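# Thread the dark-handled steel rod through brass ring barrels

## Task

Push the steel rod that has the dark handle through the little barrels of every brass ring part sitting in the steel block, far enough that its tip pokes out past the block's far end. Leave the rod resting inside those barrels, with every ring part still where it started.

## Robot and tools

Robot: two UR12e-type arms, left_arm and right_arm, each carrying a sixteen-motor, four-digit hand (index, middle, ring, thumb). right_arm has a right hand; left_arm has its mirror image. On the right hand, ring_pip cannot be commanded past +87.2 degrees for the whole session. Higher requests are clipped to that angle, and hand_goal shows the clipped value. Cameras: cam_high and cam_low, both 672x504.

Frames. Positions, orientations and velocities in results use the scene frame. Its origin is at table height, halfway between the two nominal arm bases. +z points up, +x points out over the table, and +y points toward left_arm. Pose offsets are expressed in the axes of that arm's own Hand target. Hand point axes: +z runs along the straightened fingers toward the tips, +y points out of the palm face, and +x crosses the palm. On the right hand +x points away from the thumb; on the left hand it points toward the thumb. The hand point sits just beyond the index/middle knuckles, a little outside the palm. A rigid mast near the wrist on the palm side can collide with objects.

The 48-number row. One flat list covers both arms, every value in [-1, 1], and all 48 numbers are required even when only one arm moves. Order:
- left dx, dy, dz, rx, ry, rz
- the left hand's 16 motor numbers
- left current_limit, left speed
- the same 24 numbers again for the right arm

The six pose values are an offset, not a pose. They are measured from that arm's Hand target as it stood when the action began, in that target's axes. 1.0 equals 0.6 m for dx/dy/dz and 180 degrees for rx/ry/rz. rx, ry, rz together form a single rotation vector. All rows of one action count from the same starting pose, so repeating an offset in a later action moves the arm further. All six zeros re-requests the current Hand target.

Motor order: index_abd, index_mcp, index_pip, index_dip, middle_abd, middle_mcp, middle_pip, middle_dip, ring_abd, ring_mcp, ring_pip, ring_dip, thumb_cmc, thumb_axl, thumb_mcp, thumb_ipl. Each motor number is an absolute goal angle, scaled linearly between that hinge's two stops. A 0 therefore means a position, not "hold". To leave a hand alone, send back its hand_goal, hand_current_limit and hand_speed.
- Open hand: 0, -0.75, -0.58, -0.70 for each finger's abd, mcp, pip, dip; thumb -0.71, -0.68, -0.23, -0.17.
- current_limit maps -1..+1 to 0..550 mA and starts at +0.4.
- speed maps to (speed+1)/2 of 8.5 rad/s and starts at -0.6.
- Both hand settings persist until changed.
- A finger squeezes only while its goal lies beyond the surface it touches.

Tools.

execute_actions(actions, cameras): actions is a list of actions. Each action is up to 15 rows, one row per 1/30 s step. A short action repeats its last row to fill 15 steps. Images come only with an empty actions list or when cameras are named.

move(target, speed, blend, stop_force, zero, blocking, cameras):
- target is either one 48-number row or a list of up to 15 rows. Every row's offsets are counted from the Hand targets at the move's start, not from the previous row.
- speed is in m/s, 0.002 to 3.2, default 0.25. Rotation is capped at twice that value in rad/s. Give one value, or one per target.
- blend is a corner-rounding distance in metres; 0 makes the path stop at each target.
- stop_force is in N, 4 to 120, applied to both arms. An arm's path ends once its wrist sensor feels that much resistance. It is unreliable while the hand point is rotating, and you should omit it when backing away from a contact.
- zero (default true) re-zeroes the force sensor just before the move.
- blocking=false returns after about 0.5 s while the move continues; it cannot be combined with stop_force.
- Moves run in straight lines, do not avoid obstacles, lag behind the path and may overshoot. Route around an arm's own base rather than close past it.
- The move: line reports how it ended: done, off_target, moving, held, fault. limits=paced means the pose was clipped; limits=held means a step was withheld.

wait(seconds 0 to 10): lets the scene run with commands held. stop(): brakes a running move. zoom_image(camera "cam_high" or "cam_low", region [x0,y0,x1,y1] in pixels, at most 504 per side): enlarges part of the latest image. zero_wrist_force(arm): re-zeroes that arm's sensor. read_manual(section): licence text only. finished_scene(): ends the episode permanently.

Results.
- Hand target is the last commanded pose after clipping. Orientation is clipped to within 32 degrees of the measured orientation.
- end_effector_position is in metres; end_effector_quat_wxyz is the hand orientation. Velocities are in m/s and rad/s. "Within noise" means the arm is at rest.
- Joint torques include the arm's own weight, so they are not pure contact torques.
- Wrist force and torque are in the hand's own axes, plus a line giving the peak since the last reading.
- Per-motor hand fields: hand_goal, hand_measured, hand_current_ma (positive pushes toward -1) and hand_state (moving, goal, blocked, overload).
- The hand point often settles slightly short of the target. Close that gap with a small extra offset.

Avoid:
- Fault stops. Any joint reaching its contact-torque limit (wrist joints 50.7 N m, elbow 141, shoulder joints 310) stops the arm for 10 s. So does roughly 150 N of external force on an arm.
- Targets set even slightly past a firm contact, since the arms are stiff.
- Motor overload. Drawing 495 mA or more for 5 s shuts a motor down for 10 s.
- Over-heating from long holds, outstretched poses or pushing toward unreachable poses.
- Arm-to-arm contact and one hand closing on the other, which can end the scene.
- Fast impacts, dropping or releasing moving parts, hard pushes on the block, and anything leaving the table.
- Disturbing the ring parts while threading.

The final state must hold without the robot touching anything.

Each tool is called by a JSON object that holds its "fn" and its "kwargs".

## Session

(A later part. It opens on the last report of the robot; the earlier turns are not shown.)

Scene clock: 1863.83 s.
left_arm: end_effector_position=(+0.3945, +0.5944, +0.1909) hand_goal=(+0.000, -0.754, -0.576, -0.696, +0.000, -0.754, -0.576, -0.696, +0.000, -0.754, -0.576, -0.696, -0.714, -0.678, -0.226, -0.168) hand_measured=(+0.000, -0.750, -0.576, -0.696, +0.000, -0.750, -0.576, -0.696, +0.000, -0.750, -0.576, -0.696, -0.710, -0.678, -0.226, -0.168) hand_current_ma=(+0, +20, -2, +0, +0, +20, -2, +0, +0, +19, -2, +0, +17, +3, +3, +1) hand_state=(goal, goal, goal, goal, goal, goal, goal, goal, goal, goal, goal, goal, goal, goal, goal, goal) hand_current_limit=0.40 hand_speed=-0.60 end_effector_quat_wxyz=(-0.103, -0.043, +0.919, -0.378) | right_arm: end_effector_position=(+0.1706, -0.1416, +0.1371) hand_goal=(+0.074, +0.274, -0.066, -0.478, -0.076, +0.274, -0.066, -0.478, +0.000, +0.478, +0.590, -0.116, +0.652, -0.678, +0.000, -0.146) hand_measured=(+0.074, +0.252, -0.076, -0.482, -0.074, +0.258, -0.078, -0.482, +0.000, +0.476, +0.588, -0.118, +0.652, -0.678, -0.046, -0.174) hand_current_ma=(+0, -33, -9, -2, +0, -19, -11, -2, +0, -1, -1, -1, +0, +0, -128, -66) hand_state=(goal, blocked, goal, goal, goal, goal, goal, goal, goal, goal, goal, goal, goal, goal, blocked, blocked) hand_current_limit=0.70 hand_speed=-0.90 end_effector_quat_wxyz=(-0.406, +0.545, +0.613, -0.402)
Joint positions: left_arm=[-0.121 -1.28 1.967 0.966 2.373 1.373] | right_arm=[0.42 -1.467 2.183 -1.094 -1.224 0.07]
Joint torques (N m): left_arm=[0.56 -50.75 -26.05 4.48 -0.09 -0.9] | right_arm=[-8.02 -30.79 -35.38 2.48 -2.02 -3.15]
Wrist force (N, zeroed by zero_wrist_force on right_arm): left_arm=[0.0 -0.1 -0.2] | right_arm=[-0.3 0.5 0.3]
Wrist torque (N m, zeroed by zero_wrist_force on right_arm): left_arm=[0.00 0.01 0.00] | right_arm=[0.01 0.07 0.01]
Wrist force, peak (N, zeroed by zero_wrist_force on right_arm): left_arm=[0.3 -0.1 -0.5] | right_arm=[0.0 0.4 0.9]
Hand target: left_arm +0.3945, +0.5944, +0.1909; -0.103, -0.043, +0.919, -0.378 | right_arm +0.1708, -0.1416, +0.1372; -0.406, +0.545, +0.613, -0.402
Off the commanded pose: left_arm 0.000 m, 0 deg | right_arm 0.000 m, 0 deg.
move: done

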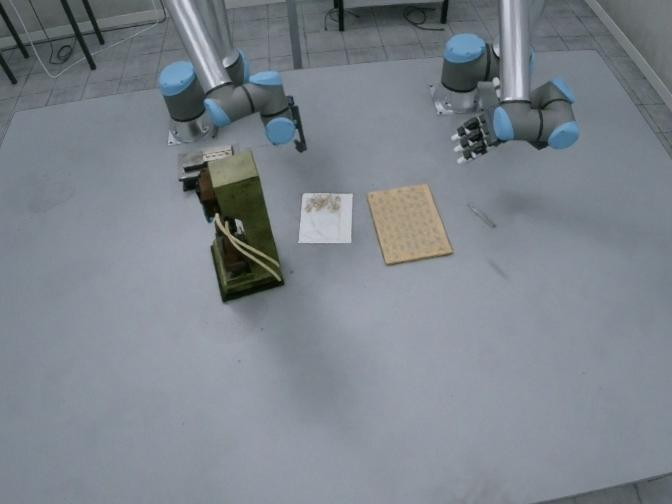

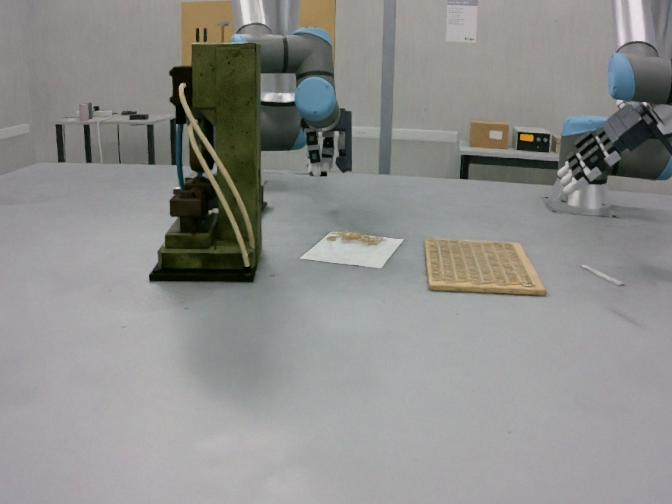

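{"fn": "move", "kwargs": {"target": [0,0,0,0,0,0,0,-0.754,-0.576,-0.696,0,-0.754,-0.576,-0.696,0,-0.754,-0.576,-0.696,-0.714,-0.678,-0.226,-0.168,0.4,-0.6,-0.0001,0.00156,0.00057,0,0,0,0.075,0.274,-0.0657,-0.4783,-0.075,0.274,-0.0657,-0.4783,0,0.479,0.591,-0.116,0.653,-0.678,0.0,-0.146,0.7,-0.9], "speed": 0.02}}

{"fn": "move", "kwargs": {"target": [0,0,0,0,0,0,0,-0.754,-0.576,-0.696,0,-0.754,-0.576,-0.696,0,-0.754,-0.576,-0.696,-0.714,-0.678,-0.226,-0.168,0.4,-0.6,-0.0001,0.00156,0.00057,0,0,0,0.075,0.274,-0.0657,-0.4783,-0.075,0.274,-0.0657,-0.4783,0,0.479,0.591,-0.116,0.653,-0.678,0.0,-0.146,0.7,-0.9], "speed": 0.02}}

{"fn": "move", "kwargs": {"target": [0,0,0,0,0,0,0,-0.754,-0.576,-0.696,0,-0.754,-0.576,-0.696,0,-0.754,-0.576,-0.696,-0.714,-0.678,-0.226,-0.168,0.4,-0.6,-0.0001,0.00156,0.00057,0,0,0,0.075,0.274,-0.0657,-0.4783,-0.075,0.274,-0.0657,-0.4783,0,0.479,0.591,-0.116,0.653,-0.678,0.0,-0.146,0.7,-0.9], "speed": 0.02}}

{"fn": "move", "kwargs": {"target": [0,0,0,0,0,0,0,-0.754,-0.576,-0.696,0,-0.754,-0.576,-0.696,0,-0.754,-0.576,-0.696,-0.714,-0.678,-0.226,-0.168,0.4,-0.6,-0.0001,0.00156,0.00057,0,0,0,0.075,0.274,-0.0657,-0.4783,-0.075,0.274,-0.0657,-0.4783,0,0.479,0.591,-0.116,0.653,-0.678,0.0,-0.146,0.7,-0.9], "speed": 0.02, "cameras": ["cam_high", "cam_low"]}}

{"fn": "zoom_image", "kwargs": {"camera": "cam_high", "region": [218, 142, 240, 158]}}

{"fn": "zoom_image", "kwargs": {"camera": "cam_low", "region": [256, 145, 336, 195]}}

Scene clock: 1882.60 s.
left_arm: end_effector_position=(+0.3945, +0.5944, +0.1909) hand_goal=(+0.000, -0.754, -0.576, -0.696, +0.000, -0.754, -0.576, -0.696, +0.000, -0.754, -0.576, -0.696, -0.714, -0.678, -0.226, -0.168) hand_measured=(+0.000, -0.750, -0.576, -0.696, +0.000, -0.750, -0.576, -0.696, +0.000, -0.750, -0.576, -0.696, -0.710, -0.678, -0.226, -0.168) hand_current_ma=(+0, +20, -2, +0, +0, +20, -2, +0, +0, +19, -2, +0, +17, +3, +3, +1) hand_state=(goal, goal, goal, goal, goal, goal, goal, goal, goal, goal, goal, goal, goal, goal, goal, goal) hand_current_limit=0.40 hand_speed=-0.60 end_effector_quat_wxyz=(-0.103, -0.043, +0.919, -0.378) | right_arm: end_effector_position=(+0.1708, -0.1416, +0.1362) hand_goal=(+0.074, +0.274, -0.066, -0.478, -0.076, +0.274, -0.066, -0.478, +0.000, +0.478, +0.590, -0.116, +0.652, -0.678, +0.000, -0.146) hand_measured=(+0.074, +0.252, -0.076, -0.482, -0.074, +0.258, -0.078, -0.482, +0.000, +0.476, +0.588, -0.118, +0.652, -0.678, -0.046, -0.174) hand_current_ma=(+0, -33, -9, -2, +0, -19, -11, -2, +0, -1, -1, -1, +0, +0, -128, -66) hand_state=(goal, blocked, goal, goal, goal, goal, goal, goal, goal, goal, goal, goal, goal, goal, blocked, blocked) hand_current_limit=0.70 hand_speed=-0.90 end_effector_quat_wxyz=(-0.406, +0.545, +0.613, -0.402)
Joint positions: left_arm=[-0.121 -1.28 1.967 0.966 2.373 1.373] | right_arm=[0.419 -1.465 2.183 -1.095 -1.224 0.07]
Joint torques (N m): left_arm=[-0.17 -50.5 -26.58 4 -0.24 -0.92] | right_arm=[-12.27 -31.62 -22.89 -2.55 -1.83 -3.27]
Wrist force (N, zeroed by zero_wrist_force on right_arm): left_arm=[0.4 -0.1 -0.1] | right_arm=[0.0 0.2 0.3]
Wrist torque (N m, zeroed by zero_wrist_force on right_arm): left_arm=[0.00 -0.05 0.04] | right_arm=[-0.02 0.03 0.02]
Wrist force, peak (N, zeroed by zero_wrist_force on right_arm): left_arm=[0.2 -0.3 -0.5] | right_arm=[-0.5 0.5 0.6]
Hand target: left_arm +0.3945, +0.5944, +0.1909; -0.103, -0.043, +0.919, -0.378 | right_arm +0.1708, -0.1416, +0.1362; -0.406, +0.545, +0.613, -0.402
Off the commanded pose: left_arm 0.000 m, 0 deg | right_arm 0.000 m, 0 deg.
move: done

Scene clock: 1883.30 s.
left_arm: end_effector_position=(+0.3945, +0.5944, +0.1909) hand_goal=(+0.000, -0.754, -0.576, -0.696, +0.000, -0.754, -0.576, -0.696, +0.000, -0.754, -0.576, -0.696, -0.714, -0.678, -0.226, -0.168) hand_measured=(+0.000, -0.750, -0.576, -0.696, +0.000, -0.750, -0.576, -0.696, +0.000, -0.750, -0.576, -0.696, -0.710, -0.678, -0.226, -0.168) hand_current_ma=(+0, +20, -2, +0, +0, +20, -2, +0, +0, +19, -2, +0, +17, +3, +3, +1) hand_state=(goal, goal, goal, goal, goal, goal, goal, goal, goal, goal, goal, goal, goal, goal, goal, goal) hand_current_limit=0.40 hand_speed=-0.60 end_effector_quat_wxyz=(-0.103, -0.043, +0.919, -0.378) | right_arm: end_effector_position=(+0.1708, -0.1416, +0.1352) hand_goal=(+0.074, +0.274, -0.066, -0.478, -0.076, +0.274, -0.066, -0.478, +0.000, +0.478, +0.590, -0.116, +0.652, -0.678, +0.000, -0.146) hand_measured=(+0.074, +0.252, -0.076, -0.482, -0.074, +0.258, -0.078, -0.482, +0.000, +0.476, +0.588, -0.118, +0.652, -0.678, -0.046, -0.174) hand_current_ma=(+0, -33, -9, -2, +0, -19, -11, -2, +0, -1, -1, -1, +0, +0, -128, -66) hand_state=(goal, blocked, goal, goal, goal, goal, goal, goal, goal, goal, goal, goal, goal, goal, blocked, blocked) hand_current_limit=0.70 hand_speed=-0.90 end_effector_quat_wxyz=(-0.406, +0.545, +0.613, -0.402)
Joint positions: left_arm=[-0.121 -1.28 1.967 0.966 2.373 1.373] | right_arm=[0.419 -1.464 2.184 -1.097 -1.224 0.07]
Joint torques (N m): left_arm=[-0.62 -50.43 -26.26 4.42 -0.39 -0.92] | right_arm=[-10.69 -29.25 -22.59 -2.31 -1.87 -3.15]
Wrist force (N, zeroed by zero_wrist_force on right_arm): left_arm=[0.1 -0.2 -0.1] | right_arm=[0.2 0.3 0.3]
Wrist torque (N m, zeroed by zero_wrist_force on right_arm): left_arm=[-0.02 -0.01 0.01] | right_arm=[0.00 0.00 0.04]
Wrist force, peak (N, zeroed by zero_wrist_force on right_arm): left_arm=[0.4 0.3 -0.2] | right_arm=[-0.1 0.5 0.9]
Hand target: left_arm +0.3945, +0.5944, +0.1909; -0.103, -0.043, +0.919, -0.378 | right_arm +0.1708, -0.1416, +0.1352; -0.406, +0.545, +0.613, -0.402
Off the commanded pose: left_arm 0.000 m, 0 deg | right_arm 0.000 m, 0 deg.
move: done

Scene clock: 1884.00 s.
left_arm: end_effector_position=(+0.3945, +0.5944, +0.1909) hand_goal=(+0.000, -0.754, -0.576, -0.696, +0.000, -0.754, -0.576, -0.696, +0.000, -0.754, -0.576, -0.696, -0.714, -0.678, -0.226, -0.168) hand_measured=(+0.000, -0.750, -0.576, -0.696, +0.000, -0.750, -0.576, -0.696, +0.000, -0.750, -0.576, -0.696, -0.710, -0.678, -0.226, -0.168) hand_current_ma=(+0, +20, -2, +0, +0, +20, -2, +0, +0, +19, -2, +0, +17, +3, +3, +1) hand_state=(goal, goal, goal, goal, goal, goal, goal, goal, goal, goal, goal, goal, goal, goal, goal, goal) hand_current_limit=0.40 hand_speed=-0.60 end_effector_quat_wxyz=(-0.103, -0.043, +0.919, -0.378) | right_arm: end_effector_position=(+0.1708, -0.1416, +0.1342) hand_goal=(+0.074, +0.274, -0.066, -0.478, -0.076, +0.274, -0.066, -0.478, +0.000, +0.478, +0.590, -0.116, +0.652, -0.678, +0.000, -0.146) hand_measured=(+0.074, +0.252, -0.076, -0.482, -0.074, +0.258, -0.078, -0.482, +0.000, +0.476, +0.588, -0.118, +0.652, -0.678, -0.046, -0.174) hand_current_ma=(+0, -33, -9, -2, +0, -19, -11, -2, +0, -1, -1, -1, +0, +0, -128, -66) hand_state=(goal, blocked, goal, goal, goal, goal, goal, goal, goal, goal, goal, goal, goal, goal, blocked, blocked) hand_current_limit=0.70 hand_speed=-0.90 end_effector_quat_wxyz=(-0.406, +0.545, +0.613, -0.402)
Joint positions: left_arm=[-0.121 -1.28 1.967 0.966 2.373 1.373] | right_arm=[0.419 -1.463 2.185 -1.099 -1.224 0.07]
Joint torques (N m): left_arm=[-2.44 -50.62 -26.97 4.6 0.12 -0.5] | right_arm=[-8.87 -32.33 -22.5 -2.44 -1.64 -2.99]
Wrist force (N, zeroed by zero_wrist_force on right_arm): left_arm=[0.1 0.1 -0.2] | right_arm=[0.2 0.0 0.3]
Wrist torque (N m, zeroed by zero_wrist_force on right_arm): left_arm=[0.03 -0.02 0.01] | right_arm=[-0.04 -0.01 0.04]
Wrist force, peak (N, zeroed by zero_wrist_force on right_arm): left_arm=[0.4 -0.2 -0.4] | right_arm=[-0.4 0.5 0.6]
Hand target: left_arm +0.3945, +0.5944, +0.1909; -0.103, -0.043, +0.919, -0.378 | right_arm +0.1708, -0.1416, +0.1342; -0.406, +0.545, +0.613, -0.402
Off the commanded pose: left_arm 0.000 m, 0 deg | right_arm 0.000 m, 0 deg.
move: done

Scene clock: 1884.70 s.
left_arm: end_effector_position=(+0.3945, +0.5944, +0.1909) hand_goal=(+0.000, -0.754, -0.576, -0.696, +0.000, -0.754, -0.576, -0.696, +0.000, -0.754, -0.576, -0.696, -0.714, -0.678, -0.226, -0.168) hand_measured=(+0.000, -0.750, -0.576, -0.696, +0.000, -0.750, -0.576, -0.696, +0.000, -0.750, -0.576, -0.696, -0.710, -0.678, -0.226, -0.168) hand_current_ma=(+0, +20, -2, +0, +0, +20, -2, +0, +0, +19, -2, +0, +17, +3, +3, +1) hand_state=(goal, goal, goal, goal, goal, goal, goal, goal, goal, goal, goal, goal, goal, goal, goal, goal) hand_current_limit=0.40 hand_speed=-0.60 end_effector_quat_wxyz=(-0.103, -0.043, +0.919, -0.378) | right_arm: end_effector_position=(+0.1708, -0.1416, +0.1332) hand_goal=(+0.074, +0.274, -0.066, -0.478, -0.076, +0.274, -0.066, -0.478, +0.000, +0.478, +0.590, -0.116, +0.652, -0.678, +0.000, -0.146) hand_measured=(+0.074, +0.252, -0.076, -0.482, -0.074, +0.258, -0.078, -0.482, +0.000, +0.476, +0.588, -0.118, +0.652, -0.678, -0.046, -0.174) hand_current_ma=(+0, -33, -9, -2, +0, -19, -11, -2, +0, -1, -1, -1, +0, +0, -128, -66) hand_state=(goal, blocked, goal, goal, goal, goal, goal, goal, goal, goal, goal, goal, goal, goal, blocked, blocked) hand_current_limit=0.70 hand_speed=-0.90 end_effector_quat_wxyz=(-0.406, +0.545, +0.613, -0.402)
Joint positions: left_arm=[-0.121 -1.28 1.967 0.966 2.373 1.373] | right_arm=[0.419 -1.461 2.186 -1.102 -1.224 0.07]
Joint torques (N m): left_arm=[1.01 -50.43 -25.67 4.3 -0.24 -0.77] | right_arm=[-10.56 -31.25 -22.41 -2.49 -1.82 -2.91]
Wrist force (N, zeroed by zero_wrist_force on right_arm): left_arm=[0.3 0.1 -0.4] | right_arm=[-0.2 0.5 0.2]
Wrist torque (N m, zeroed by zero_wrist_force on right_arm): left_arm=[0.05 -0.04 0.02] | right_arm=[0.03 0.06 0.01]
Wrist force, peak (N, zeroed by zero_wrist_force on right_arm): left_arm=[0.1 0.1 -0.6] | right_arm=[0.0 0.2 0.7]
Hand target: left_arm +0.3945, +0.5944, +0.1909; -0.103, -0.043, +0.919, -0.378 | right_arm +0.1708, -0.1416, +0.1332; -0.406, +0.545, +0.613, -0.402
Off the commanded pose: left_arm 0.000 m, 0 deg | right_arm 0.000 m, 0 deg.
move: done

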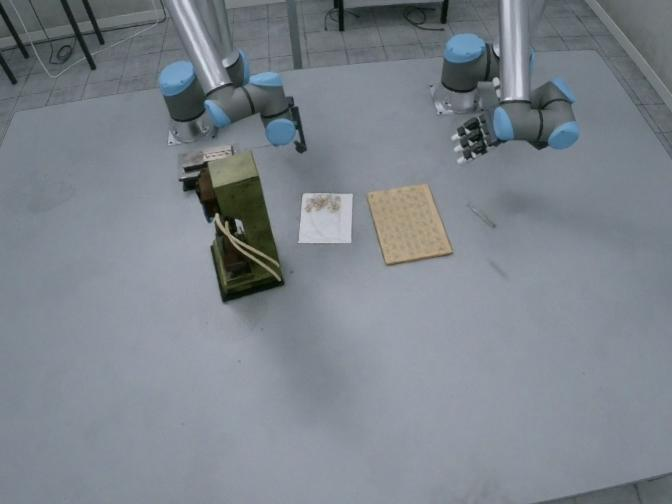

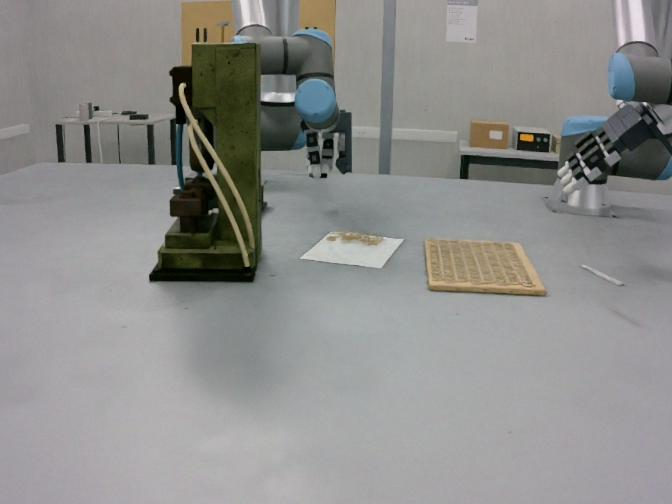

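Scaled by 22.909.

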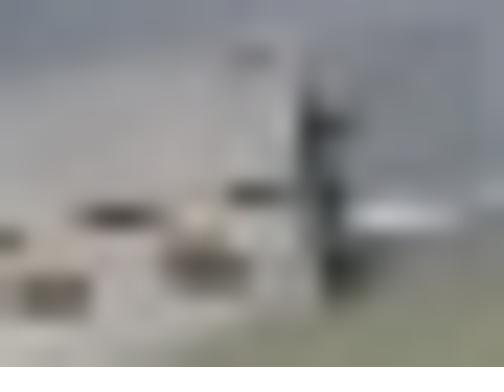

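Scaled by 6.300.

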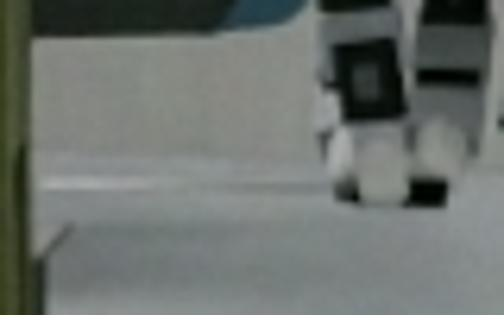

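{"fn": "move", "kwargs": {"target": [0,0,0,0,0,0,0,-0.754,-0.576,-0.696,0,-0.754,-0.576,-0.696,0,-0.754,-0.576,-0.696,-0.714,-0.678,-0.226,-0.168,0.4,-0.6,-0.0001,0.00156,0.00057,0,0,0,0.075,0.274,-0.0657,-0.4783,-0.075,0.274,-0.0657,-0.4783,0,0.479,0.591,-0.116,0.653,-0.678,0.0,-0.146,0.7,-0.9], "speed": 0.02}}

{"fn": "move", "kwargs": {"target": [0,0,0,0,0,0,0,-0.754,-0.576,-0.696,0,-0.754,-0.576,-0.696,0,-0.754,-0.576,-0.696,-0.714,-0.678,-0.226,-0.168,0.4,-0.6,-0.0001,0.00156,0.00057,0,0,0,0.075,0.274,-0.0657,-0.4783,-0.075,0.274,-0.0657,-0.4783,0,0.479,0.591,-0.116,0.653,-0.678,0.0,-0.146,0.7,-0.9], "speed": 0.02}}

{"fn": "move", "kwargs": {"target": [0,0,0,0,0,0,0,-0.754,-0.576,-0.696,0,-0.754,-0.576,-0.696,0,-0.754,-0.576,-0.696,-0.714,-0.678,-0.226,-0.168,0.4,-0.6,-0.0001,0.00156,0.00057,0,0,0,0.075,0.274,-0.0657,-0.4783,-0.075,0.274,-0.0657,-0.4783,0,0.479,0.591,-0.116,0.653,-0.678,0.0,-0.146,0.7,-0.9], "speed": 0.02, "cameras": ["cam_high", "cam_low"]}}

{"fn": "zoom_image", "kwargs": {"camera": "cam_high", "region": [218, 142, 240, 158]}}

{"fn": "zoom_image", "kwargs": {"camera": "cam_low", "region": [256, 145, 336, 195]}}

Scene clock: 1915.20 s.
left_arm: end_effector_position=(+0.3945, +0.5944, +0.1909) hand_goal=(+0.000, -0.754, -0.576, -0.696, +0.000, -0.754, -0.576, -0.696, +0.000, -0.754, -0.576, -0.696, -0.714, -0.678, -0.226, -0.168) hand_measured=(+0.000, -0.750, -0.576, -0.696, +0.000, -0.750, -0.576, -0.696, +0.000, -0.750, -0.576, -0.696, -0.710, -0.678, -0.226, -0.168) hand_current_ma=(+0, +20, -2, +0, +0, +20, -2, +0, +0, +19, -2, +0, +17, +3, +3, +1) hand_state=(goal, goal, goal, goal, goal, goal, goal, goal, goal, goal, goal, goal, goal, goal, goal, goal) hand_current_limit=0.40 hand_speed=-0.60 end_effector_quat_wxyz=(-0.103, -0.043, +0.919, -0.378) | right_arm: end_effector_position=(+0.1708, -0.1416, +0.1322) hand_goal=(+0.074, +0.274, -0.066, -0.478, -0.076, +0.274, -0.066, -0.478, +0.000, +0.478, +0.590, -0.116, +0.652, -0.678, +0.000, -0.146) hand_measured=(+0.074, +0.252, -0.076, -0.482, -0.074, +0.258, -0.078, -0.482, +0.000, +0.476, +0.588, -0.118, +0.652, -0.678, -0.046, -0.174) hand_current_ma=(+0, -33, -9, -2, +0, -19, -11, -2, +0, -1, -1, -1, +0, +0, -128, -66) hand_state=(goal, blocked, goal, goal, goal, goal, goal, goal, goal, goal, goal, goal, goal, goal, blocked, blocked) hand_current_limit=0.70 hand_speed=-0.90 end_effector_quat_wxyz=(-0.406, +0.545, +0.613, -0.402)
Joint positions: left_arm=[-0.121 -1.28 1.967 0.966 2.373 1.373] | right_arm=[0.419 -1.46 2.186 -1.104 -1.224 0.07]
Joint torques (N m): left_arm=[0.13 -52.73 -26.68 4.66 -0.53 -0.57] | right_arm=[-9.35 -32.04 -23.12 -2.62 -1.68 -2.85]
Wrist force (N, zeroed by zero_wrist_force on right_arm): left_arm=[0.2 -0.1 -0.2] | right_arm=[-0.1 -0.1 0.2]
Wrist torque (N m, zeroed by zero_wrist_force on right_arm): left_arm=[0.01 -0.02 0.02] | right_arm=[-0.04 0.04 0.03]
Wrist force, peak (N, zeroed by zero_wrist_force on right_arm): left_arm=[0.4 0.0 -0.4] | right_arm=[-0.3 0.5 0.7]
Hand target: left_arm +0.3945, +0.5944, +0.1909; -0.103, -0.043, +0.919, -0.378 | right_arm +0.1708, -0.1416, +0.1322; -0.406, +0.545, +0.613, -0.402
Off the commanded pose: left_arm 0.000 m, 0 deg | right_arm 0.000 m, 0 deg.
move: done

Scene clock: 1915.90 s.
left_arm: end_effector_position=(+0.3945, +0.5944, +0.1909) hand_goal=(+0.000, -0.754, -0.576, -0.696, +0.000, -0.754, -0.576, -0.696, +0.000, -0.754, -0.576, -0.696, -0.714, -0.678, -0.226, -0.168) hand_measured=(+0.000, -0.750, -0.576, -0.696, +0.000, -0.750, -0.576, -0.696, +0.000, -0.750, -0.576, -0.696, -0.710, -0.678, -0.226, -0.168) hand_current_ma=(+0, +20, -2, +0, +0, +20, -2, +0, +0, +19, -2, +0, +17, +3, +3, +1) hand_state=(goal, goal, goal, goal, goal, goal, goal, goal, goal, goal, goal, goal, goal, goal, goal, goal) hand_current_limit=0.40 hand_speed=-0.60 end_effector_quat_wxyz=(-0.103, -0.043, +0.919, -0.378) | right_arm: end_effector_position=(+0.1708, -0.1416, +0.1312) hand_goal=(+0.074, +0.274, -0.066, -0.478, -0.076, +0.274, -0.066, -0.478, +0.000, +0.478, +0.590, -0.116, +0.652, -0.678, +0.000, -0.146) hand_measured=(+0.074, +0.252, -0.076, -0.482, -0.074, +0.258, -0.078, -0.482, +0.000, +0.476, +0.588, -0.118, +0.652, -0.678, -0.046, -0.174) hand_current_ma=(+0, -33, -9, -2, +0, -19, -11, -2, +0, -1, -1, -1, +0, +0, -127, -66) hand_state=(goal, blocked, goal, goal, goal, goal, goal, goal, goal, goal, goal, goal, goal, goal, blocked, blocked) hand_current_limit=0.70 hand_speed=-0.90 end_effector_quat_wxyz=(-0.406, +0.545, +0.613, -0.402)
Joint positions: left_arm=[-0.121 -1.28 1.967 0.966 2.373 1.373] | right_arm=[0.419 -1.459 2.187 -1.106 -1.224 0.07]
Joint torques (N m): left_arm=[-0.43 -49.87 -25.85 4.7 -0.34 -1.05] | right_arm=[-10.43 -32.75 -22.37 -2.26 -1.86 -3.28]
Wrist force (N, zeroed by zero_wrist_force on right_arm): left_arm=[0.0 -0.2 -0.2] | right_arm=[0.0 0.3 0.5]
Wrist torque (N m, zeroed by zero_wrist_force on right_arm): left_arm=[-0.01 0.00 0.00] | right_arm=[-0.01 0.02 0.04]
Wrist force, peak (N, zeroed by zero_wrist_force on right_arm): left_arm=[-0.1 0.1 -0.5] | right_arm=[0.6 0.3 0.4]
Hand target: left_arm +0.3945, +0.5944, +0.1909; -0.103, -0.043, +0.919, -0.378 | right_arm +0.1708, -0.1416, +0.1312; -0.406, +0.545, +0.613, -0.402
Off the commanded pose: left_arm 0.000 m, 0 deg | right_arm 0.000 m, 0 deg.
move: done

Scene clock: 1916.60 s.
left_arm: end_effector_position=(+0.3945, +0.5944, +0.1909) hand_goal=(+0.000, -0.754, -0.576, -0.696, +0.000, -0.754, -0.576, -0.696, +0.000, -0.754, -0.576, -0.696, -0.714, -0.678, -0.226, -0.168) hand_measured=(+0.000, -0.750, -0.576, -0.696, +0.000, -0.750, -0.576, -0.696, +0.000, -0.750, -0.576, -0.696, -0.710, -0.678, -0.226, -0.168) hand_current_ma=(+0, +20, -2, +0, +0, +20, -2, +0, +0, +19, -2, +0, +17, +3, +3, +1) hand_state=(goal, goal, goal, goal, goal, goal, goal, goal, goal, goal, goal, goal, goal, goal, goal, goal) hand_current_limit=0.40 hand_speed=-0.60 end_effector_quat_wxyz=(-0.103, -0.043, +0.919, -0.378) | right_arm: end_effector_position=(+0.1708, -0.1416, +0.1302) hand_goal=(+0.074, +0.274, -0.066, -0.478, -0.076, +0.274, -0.066, -0.478, +0.000, +0.478, +0.590, -0.116, +0.652, -0.678, +0.000, -0.146) hand_measured=(+0.074, +0.252, -0.076, -0.482, -0.074, +0.258, -0.078, -0.482, +0.000, +0.476, +0.588, -0.118, +0.652, -0.678, -0.044, -0.174) hand_current_ma=(+0, -33, -9, -2, +0, -19, -11, -2, +0, -1, -1, -1, +0, +0, -127, -65) hand_state=(goal, blocked, goal, goal, goal, goal, goal, goal, goal, goal, goal, goal, goal, goal, blocked, blocked) hand_current_limit=0.70 hand_speed=-0.90 end_effector_quat_wxyz=(-0.406, +0.545, +0.613, -0.402)
Joint positions: left_arm=[-0.121 -1.28 1.967 0.966 2.373 1.373] | right_arm=[0.419 -1.457 2.188 -1.108 -1.224 0.07]
Joint torques (N m): left_arm=[2.58 -52.1 -26.5 4.8 -0.21 -0.71] | right_arm=[-9.33 -32.21 -22.34 -2.4 -1.8 -3.21]
Wrist force (N, zeroed by zero_wrist_force on right_arm): left_arm=[0.1 0.2 -0.1] | right_arm=[0.3 0.2 0.2]
Wrist torque (N m, zeroed by zero_wrist_force on right_arm): left_arm=[0.04 -0.02 0.01] | right_arm=[0.00 -0.01 0.06]
Wrist force, peak (N, zeroed by zero_wrist_force on right_arm): left_arm=[0.3 -0.2 -0.4] | right_arm=[0.4 0.2 0.6]
Hand target: left_arm +0.3945, +0.5944, +0.1909; -0.103, -0.043, +0.919, -0.378 | right_arm +0.1708, -0.1416, +0.1302; -0.406, +0.545, +0.613, -0.402
Off the commanded pose: left_arm 0.000 m, 0 deg | right_arm 0.000 m, 0 deg.
move: done

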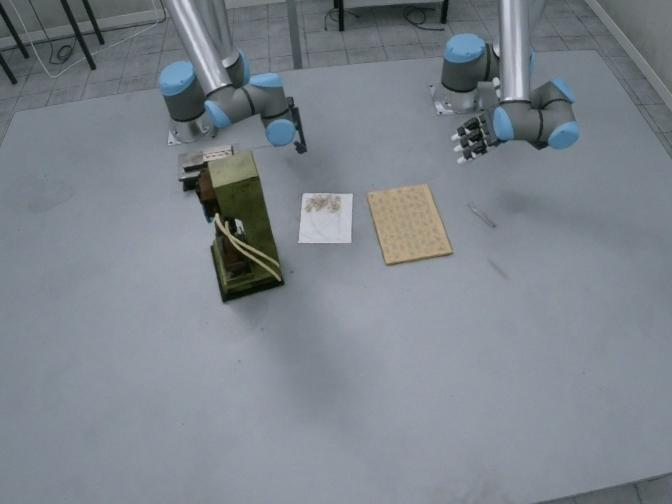

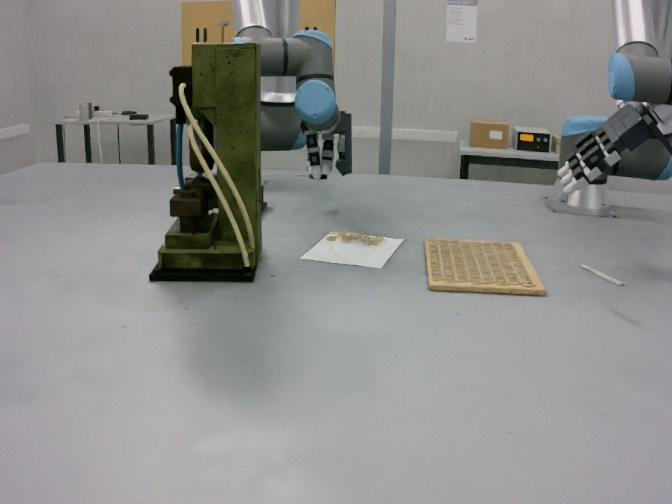

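Scaled by 22.909.

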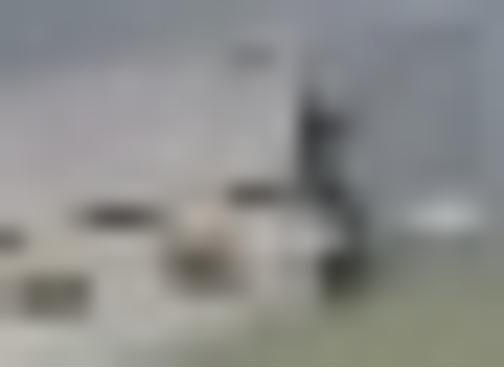

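Scaled by 6.300.

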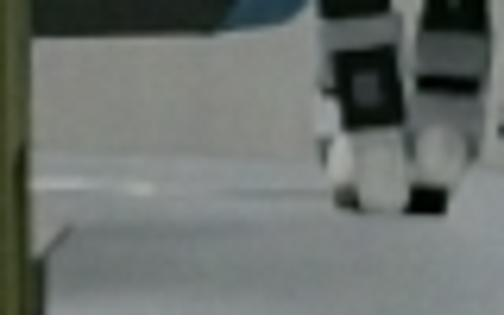

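{"fn": "move", "kwargs": {"target": [[0,0,0,0,0,0,0,-0.754,-0.576,-0.696,0,-0.754,-0.576,-0.696,0,-0.754,-0.576,-0.696,-0.714,-0.678,-0.226,-0.168,0.4,-0.6,0.0003,-0.0047,-0.0017,0,0,0,0.075,0.274,-0.0657,-0.4783,-0.075,0.274,-0.0657,-0.4783,0,0.479,0.591,-0.116,0.653,-0.678,0.0,-0.146,0.7,-0.9],[0,0,0,0,0,0,0,-0.754,-0.576,-0.696,0,-0.754,-0.576,-0.696,0,-0.754,-0.576,-0.696,-0.714,-0.678,-0.226,-0.168,0.4,-0.6,0.0013,-0.0097,0.0114,0,0,0,0.075,0.274,-0.0657,-0.4783,-0.075,0.274,-0.0657,-0.4783,0,0.479,0.591,-0.116,0.653,-0.678,0.0,-0.146,0.7,-0.9],[0,0,0,0,0,0,0,-0.754,-0.576,-0.696,0,-0.754,-0.576,-0.696,0,-0.754,-0.576,-0.696,-0.714,-0.678,-0.226,-0.168,0.4,-0.6,0.0012,-0.0075,0.0128,0,0,0,0.075,0.274,-0.0657,-0.4783,-0.075,0.274,-0.0657,-0.4783,0,0.479,0.591,-0.116,0.653,-0.678,0.0,-0.146,0.7,-0.9]], "speed": 0.03, "cameras": ["cam_high", "cam_low"]}}

{"fn": "zoom_image", "kwargs": {"camera": "cam_high", "region": [218, 142, 240, 158]}}

{"fn": "move", "kwargs": {"target": [0,0,0,0,0,0,0,-0.754,-0.576,-0.696,0,-0.754,-0.576,-0.696,0,-0.754,-0.576,-0.696,-0.714,-0.678,-0.226,-0.168,0.4,-0.6,0.00006,-0.00029,0.00078,0,0,0,0.075,0.274,-0.0657,-0.4783,-0.075,0.274,-0.0657,-0.4783,0,0.479,0.591,-0.116,0.653,-0.678,0.0,-0.146,0.7,-0.9], "speed": 0.02}}

{"fn": "move", "kwargs": {"target": [0,0,0,0,0,0,0,-0.754,-0.576,-0.696,0,-0.754,-0.576,-0.696,0,-0.754,-0.576,-0.696,-0.714,-0.678,-0.226,-0.168,0.4,-0.6,0.00006,-0.00029,0.00078,0,0,0,0.075,0.274,-0.0657,-0.4783,-0.075,0.274,-0.0657,-0.4783,0,0.479,0.591,-0.116,0.653,-0.678,0.0,-0.146,0.7,-0.9], "speed": 0.02}}

{"fn": "move", "kwargs": {"target": [0,0,0,0,0,0,0,-0.754,-0.576,-0.696,0,-0.754,-0.576,-0.696,0,-0.754,-0.576,-0.696,-0.714,-0.678,-0.226,-0.168,0.4,-0.6,0.00006,-0.00029,0.00078,0,0,0,0.075,0.274,-0.0657,-0.4783,-0.075,0.274,-0.0657,-0.4783,0,0.479,0.591,-0.116,0.653,-0.678,0.0,-0.146,0.7,-0.9], "speed": 0.02}}

{"fn": "move", "kwargs": {"target": [0,0,0,0,0,0,0,-0.754,-0.576,-0.696,0,-0.754,-0.576,-0.696,0,-0.754,-0.576,-0.696,-0.714,-0.678,-0.226,-0.168,0.4,-0.6,0.00006,-0.00029,0.00078,0,0,0,0.075,0.274,-0.0657,-0.4783,-0.075,0.274,-0.0657,-0.4783,0,0.479,0.591,-0.116,0.653,-0.678,0.0,-0.146,0.7,-0.9], "speed": 0.02}}

Scene clock: 1983.63 s.
left_arm: end_effector_position=(+0.3945, +0.5944, +0.1909) hand_goal=(+0.000, -0.754, -0.576, -0.696, +0.000, -0.754, -0.576, -0.696, +0.000, -0.754, -0.576, -0.696, -0.714, -0.678, -0.226, -0.168) hand_measured=(+0.000, -0.750, -0.576, -0.696, +0.000, -0.750, -0.576, -0.696, +0.000, -0.750, -0.576, -0.696, -0.710, -0.678, -0.226, -0.168) hand_current_ma=(+0, +20, -2, +0, +0, +20, -2, +0, +0, +19, -2, +0, +17, +3, +3, +1) hand_state=(goal, goal, goal, goal, goal, goal, goal, goal, goal, goal, goal, goal, goal, goal, goal, goal) hand_current_limit=0.40 hand_speed=-0.60 end_effector_quat_wxyz=(-0.103, -0.043, +0.919, -0.378) | right_arm: end_effector_position=(+0.1621, -0.1416, +0.1320) hand_goal=(+0.074, +0.274, -0.066, -0.478, -0.076, +0.274, -0.066, -0.478, +0.000, +0.478, +0.590, -0.116, +0.652, -0.678, +0.000, -0.146) hand_measured=(+0.074, +0.252, -0.076, -0.482, -0.074, +0.258, -0.078, -0.482, +0.000, +0.476, +0.588, -0.118, +0.652, -0.678, -0.044, -0.174) hand_current_ma=(+0, -33, -9, -2, +0, -19, -11, -2, +0, -1, -1, -1, +0, +0, -127, -65) hand_state=(goal, blocked, goal, goal, goal, goal, goal, goal, goal, goal, goal, goal, goal, goal, blocked, blocked) hand_current_limit=0.70 hand_speed=-0.90 end_effector_quat_wxyz=(-0.406, +0.545, +0.613, -0.402)
Joint positions: left_arm=[-0.121 -1.28 1.967 0.966 2.373 1.373] | right_arm=[0.426 -1.47 2.199 -1.107 -1.218 0.073]
Joint torques (N m): left_arm=[0.08 -49.68 -25.79 4.58 -0.41 -1] | right_arm=[11.9 -32.05 -22.56 -2.78 1.62 3.74]
Wrist force (N, zeroed by zero_wrist_force on right_arm): left_arm=[0.2 0.0 -0.1] | right_arm=[0.0 0.1 0.6]
Wrist torque (N m, zeroed by zero_wrist_force on right_arm): left_arm=[0.02 -0.03 0.02] | right_arm=[-0.07 0.01 -0.30]
Wrist force, peak (N, zeroed by zero_wrist_force on right_arm): left_arm=[0.1 -0.4 -0.4] | right_arm=[-0.3 0.3 0.9]
Hand target: left_arm +0.3945, +0.5944, +0.1909; -0.103, -0.043, +0.919, -0.378 | right_arm +0.1620, -0.1416, +0.1318; -0.406, +0.545, +0.613, -0.402
Off the commanded pose: left_arm 0.000 m, 0 deg | right_arm 0.000 m, 0 deg.
move: done

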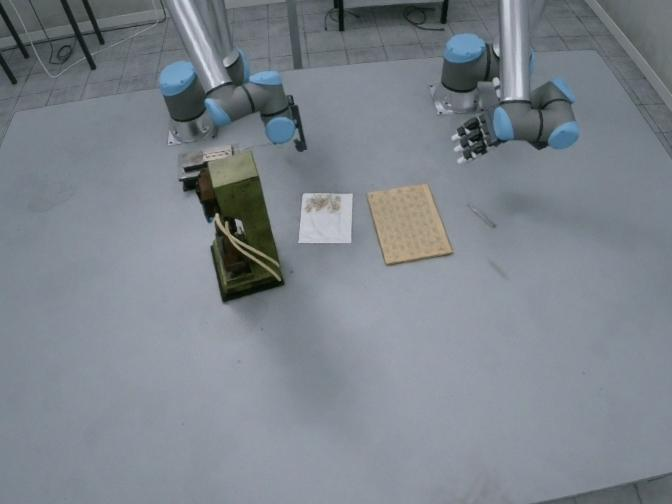

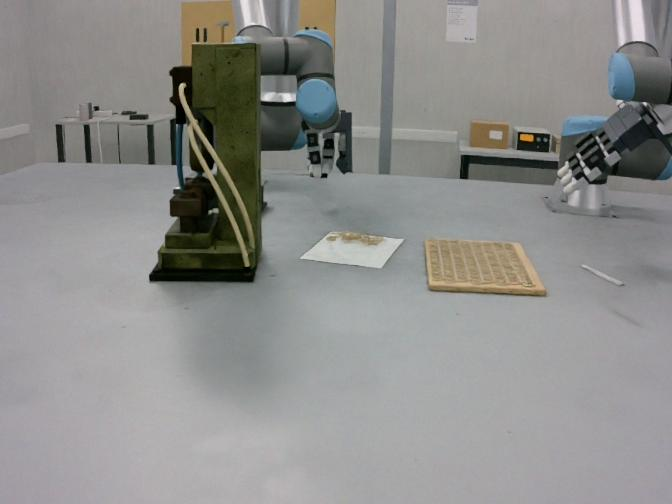

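Scaled by 22.909.

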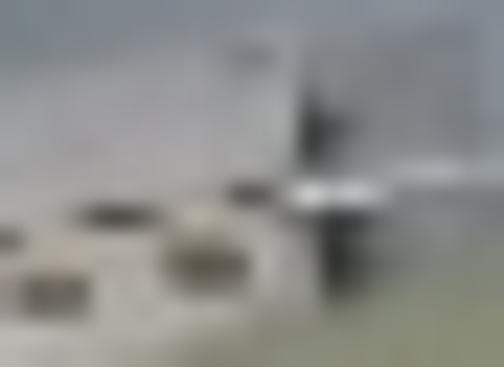

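Scene clock: 1984.33 s.
left_arm: end_effector_position=(+0.3945, +0.5944, +0.1909) hand_goal=(+0.000, -0.754, -0.576, -0.696, +0.000, -0.754, -0.576, -0.696, +0.000, -0.754, -0.576, -0.696, -0.714, -0.678, -0.226, -0.168) hand_measured=(+0.000, -0.750, -0.576, -0.696, +0.000, -0.750, -0.576, -0.696, +0.000, -0.750, -0.576, -0.696, -0.710, -0.678, -0.226, -0.168) hand_current_ma=(+0, +20, -2, +0, +0, +20, -2, +0, +0, +19, -2, +0, +17, +3, +3, +1) hand_state=(goal, goal, goal, goal, goal, goal, goal, goal, goal, goal, goal, goal, goal, goal, goal, goal) hand_current_limit=0.40 hand_speed=-0.60 end_effector_quat_wxyz=(-0.103, -0.043, +0.919, -0.378) | right_arm: end_effector_position=(+0.1615, -0.1416, +0.1318) hand_goal=(+0.074, +0.274, -0.066, -0.478, -0.076, +0.274, -0.066, -0.478, +0.000, +0.478, +0.590, -0.116, +0.652, -0.678, +0.000, -0.146) hand_measured=(+0.074, +0.252, -0.076, -0.482, -0.074, +0.258, -0.078, -0.482, +0.000, +0.476, +0.588, -0.118, +0.652, -0.678, -0.044, -0.174) hand_current_ma=(+0, -33, -9, -2, +0, -19, -11, -2, +0, -1, -1, -1, +0, +0, -127, -65) hand_state=(goal, blocked, goal, goal, goal, goal, goal, goal, goal, goal, goal, goal, goal, goal, blocked, blocked) hand_current_limit=0.70 hand_speed=-0.90 end_effector_quat_wxyz=(-0.406, +0.545, +0.613, -0.402)
Joint positions: left_arm=[-0.121 -1.28 1.967 0.966 2.373 1.373] | right_arm=[0.427 -1.47 2.199 -1.107 -1.217 0.073]
Joint torques (N m): left_arm=[1.24 -50.1 -26.2 4.35 -0.26 -1.11] | right_arm=[12.7 -56.87 -21.99 -2.48 1.87 3.78]
Wrist force (N, zeroed by zero_wrist_force on right_arm): left_arm=[0.0 -0.3 -0.2] | right_arm=[0.2 0.5 0.5]
Wrist torque (N m, zeroed by zero_wrist_force on right_arm): left_arm=[-0.01 0.00 0.01] | right_arm=[0.01 0.00 -0.28]
Wrist force, peak (N, zeroed by zero_wrist_force on right_arm): left_arm=[0.2 0.0 -0.4] | right_arm=[-0.2 0.5 0.7]
Hand target: left_arm +0.3945, +0.5944, +0.1909; -0.103, -0.043, +0.919, -0.378 | right_arm +0.1615, -0.1416, +0.1318; -0.406, +0.545, +0.613, -0.402
Off the commanded pose: left_arm 0.000 m, 0 deg | right_arm 0.000 m, 0 deg.
move: done

Scene clock: 1985.03 s.
left_arm: end_effector_position=(+0.3945, +0.5944, +0.1909) hand_goal=(+0.000, -0.754, -0.576, -0.696, +0.000, -0.754, -0.576, -0.696, +0.000, -0.754, -0.576, -0.696, -0.714, -0.678, -0.226, -0.168) hand_measured=(+0.000, -0.750, -0.576, -0.696, +0.000, -0.750, -0.576, -0.696, +0.000, -0.750, -0.576, -0.696, -0.710, -0.678, -0.226, -0.168) hand_current_ma=(+0, +20, -2, +0, +0, +20, -2, +0, +0, +19, -2, +0, +17, +3, +3, +1) hand_state=(goal, goal, goal, goal, goal, goal, goal, goal, goal, goal, goal, goal, goal, goal, goal, goal) hand_current_limit=0.40 hand_speed=-0.60 end_effector_quat_wxyz=(-0.103, -0.043, +0.919, -0.378) | right_arm: end_effector_position=(+0.1610, -0.1416, +0.1318) hand_goal=(+0.074, +0.274, -0.066, -0.478, -0.076, +0.274, -0.066, -0.478, +0.000, +0.478, +0.590, -0.116, +0.652, -0.678, +0.000, -0.146) hand_measured=(+0.074, +0.252, -0.076, -0.482, -0.074, +0.258, -0.078, -0.482, +0.000, +0.476, +0.588, -0.118, +0.652, -0.678, -0.044, -0.174) hand_current_ma=(+0, -33, -9, -2, +0, -19, -11, -2, +0, -1, -1, -1, +0, +0, -127, -65) hand_state=(goal, blocked, goal, goal, goal, goal, goal, goal, goal, goal, goal, goal, goal, goal, blocked, blocked) hand_current_limit=0.70 hand_speed=-0.90 end_effector_quat_wxyz=(-0.406, +0.545, +0.613, -0.402)
Joint positions: left_arm=[-0.121 -1.28 1.967 0.966 2.373 1.373] | right_arm=[0.427 -1.471 2.2 -1.108 -1.217 0.073]
Joint torques (N m): left_arm=[0.61 -47.8 -26.13 4.79 0.06 -0.88] | right_arm=[12.91 -56.41 -22.36 -2.7 1.74 3.58]
Wrist force (N, zeroed by zero_wrist_force on right_arm): left_arm=[0.1 0.0 -0.2] | right_arm=[-0.1 0.0 0.4]
Wrist torque (N m, zeroed by zero_wrist_force on right_arm): left_arm=[0.01 -0.02 0.01] | right_arm=[-0.05 0.03 -0.31]
Wrist force, peak (N, zeroed by zero_wrist_force on right_arm): left_arm=[0.4 -0.4 -0.3] | right_arm=[-0.4 0.4 0.7]
Hand target: left_arm +0.3945, +0.5944, +0.1909; -0.103, -0.043, +0.919, -0.378 | right_arm +0.1610, -0.1416, +0.1318; -0.406, +0.545, +0.613, -0.402
Off the commanded pose: left_arm 0.000 m, 0 deg | right_arm 0.000 m, 0 deg.
move: done

Scene clock: 1985.73 s.
left_arm: end_effector_position=(+0.3945, +0.5944, +0.1909) hand_goal=(+0.000, -0.754, -0.576, -0.696, +0.000, -0.754, -0.576, -0.696, +0.000, -0.754, -0.576, -0.696, -0.714, -0.678, -0.226, -0.168) hand_measured=(+0.000, -0.750, -0.576, -0.696, +0.000, -0.750, -0.576, -0.696, +0.000, -0.750, -0.576, -0.696, -0.710, -0.678, -0.226, -0.168) hand_current_ma=(+0, +20, -2, +0, +0, +20, -2, +0, +0, +19, -2, +0, +17, +3, +3, +1) hand_state=(goal, goal, goal, goal, goal, goal, goal, goal, goal, goal, goal, goal, goal, goal, goal, goal) hand_current_limit=0.40 hand_speed=-0.60 end_effector_quat_wxyz=(-0.103, -0.043, +0.919, -0.378) | right_arm: end_effector_position=(+0.1605, -0.1416, +0.1318) hand_goal=(+0.074, +0.274, -0.066, -0.478, -0.076, +0.274, -0.066, -0.478, +0.000, +0.478, +0.590, -0.116, +0.652, -0.678, +0.000, -0.146) hand_measured=(+0.074, +0.252, -0.076, -0.482, -0.074, +0.258, -0.078, -0.482, +0.000, +0.476, +0.588, -0.118, +0.652, -0.678, -0.044, -0.174) hand_current_ma=(+0, -33, -9, -2, +0, -19, -11, -2, +0, -1, -1, -1, +0, +0, -127, -65) hand_state=(goal, blocked, goal, goal, goal, goal, goal, goal, goal, goal, goal, goal, goal, goal, blocked, blocked) hand_current_limit=0.70 hand_speed=-0.90 end_effector_quat_wxyz=(-0.406, +0.545, +0.613, -0.402)
Joint positions: left_arm=[-0.121 -1.28 1.967 0.966 2.373 1.373] | right_arm=[0.427 -1.471 2.201 -1.108 -1.217 0.073]
Joint torques (N m): left_arm=[0.35 -49.91 -26.17 4.31 0.01 -1.01] | right_arm=[11.74 -57.91 -22.49 -2.53 1.76 3.92]
Wrist force (N, zeroed by zero_wrist_force on right_arm): left_arm=[0.1 -0.2 -0.1] | right_arm=[-0.1 0.3 0.2]
Wrist torque (N m, zeroed by zero_wrist_force on right_arm): left_arm=[-0.01 -0.01 0.01] | right_arm=[0.01 0.04 -0.31]
Wrist force, peak (N, zeroed by zero_wrist_force on right_arm): left_arm=[0.3 -0.2 -0.4] | right_arm=[0.4 0.2 0.6]
Hand target: left_arm +0.3945, +0.5944, +0.1909; -0.103, -0.043, +0.919, -0.378 | right_arm +0.1605, -0.1416, +0.1318; -0.406, +0.545, +0.613, -0.402
Off the commanded pose: left_arm 0.000 m, 0 deg | right_arm 0.000 m, 0 deg.
move: done

Scene clock: 1986.43 s.
left_arm: end_effector_position=(+0.3945, +0.5944, +0.1909) hand_goal=(+0.000, -0.754, -0.576, -0.696, +0.000, -0.754, -0.576, -0.696, +0.000, -0.754, -0.576, -0.696, -0.714, -0.678, -0.226, -0.168) hand_measured=(+0.000, -0.750, -0.576, -0.696, +0.000, -0.750, -0.576, -0.696, +0.000, -0.750, -0.576, -0.696, -0.710, -0.678, -0.226, -0.168) hand_current_ma=(+0, +20, -2, +0, +0, +20, -2, +0, +0, +19, -2, +0, +17, +3, +3, +1) hand_state=(goal, goal, goal, goal, goal, goal, goal, goal, goal, goal, goal, goal, goal, goal, goal, goal) hand_current_limit=0.40 hand_speed=-0.60 end_effector_quat_wxyz=(-0.103, -0.043, +0.919, -0.378) | right_arm: end_effector_position=(+0.1600, -0.1416, +0.1318) hand_goal=(+0.074, +0.274, -0.066, -0.478, -0.076, +0.274, -0.066, -0.478, +0.000, +0.478, +0.590, -0.116, +0.652, -0.678, +0.000, -0.146) hand_measured=(+0.074, +0.252, -0.076, -0.482, -0.074, +0.258, -0.078, -0.482, +0.000, +0.476, +0.588, -0.118, +0.652, -0.678, -0.044, -0.174) hand_current_ma=(+0, -33, -9, -2, +0, -19, -11, -2, +0, -1, -1, -1, +0, +0, -127, -65) hand_state=(goal, blocked, goal, goal, goal, goal, goal, goal, goal, goal, goal, goal, goal, goal, blocked, blocked) hand_current_limit=0.70 hand_speed=-0.90 end_effector_quat_wxyz=(-0.406, +0.545, +0.613, -0.402)
Joint positions: left_arm=[-0.121 -1.28 1.967 0.966 2.373 1.373] | right_arm=[0.428 -1.472 2.201 -1.108 -1.216 0.073]
Joint torques (N m): left_arm=[1.67 -48.85 -26 3.93 -0.17 -0.53] | right_arm=[12.88 -55.41 -22.7 -2.54 1.75 3.64]
Wrist force (N, zeroed by zero_wrist_force on right_arm): left_arm=[0.1 0.2 -0.4] | right_arm=[0.1 0.5 0.6]
Wrist torque (N m, zeroed by zero_wrist_force on right_arm): left_arm=[0.06 -0.02 0.01] | right_arm=[0.00 0.00 -0.29]
Wrist force, peak (N, zeroed by zero_wrist_force on right_arm): left_arm=[0.1 0.2 -0.4] | right_arm=[0.0 0.7 0.6]
Hand target: left_arm +0.3945, +0.5944, +0.1909; -0.103, -0.043, +0.919, -0.378 | right_arm +0.1600, -0.1416, +0.1318; -0.406, +0.545, +0.613, -0.402
Off the commanded pose: left_arm 0.000 m, 0 deg | right_arm 0.000 m, 0 deg.
move: done


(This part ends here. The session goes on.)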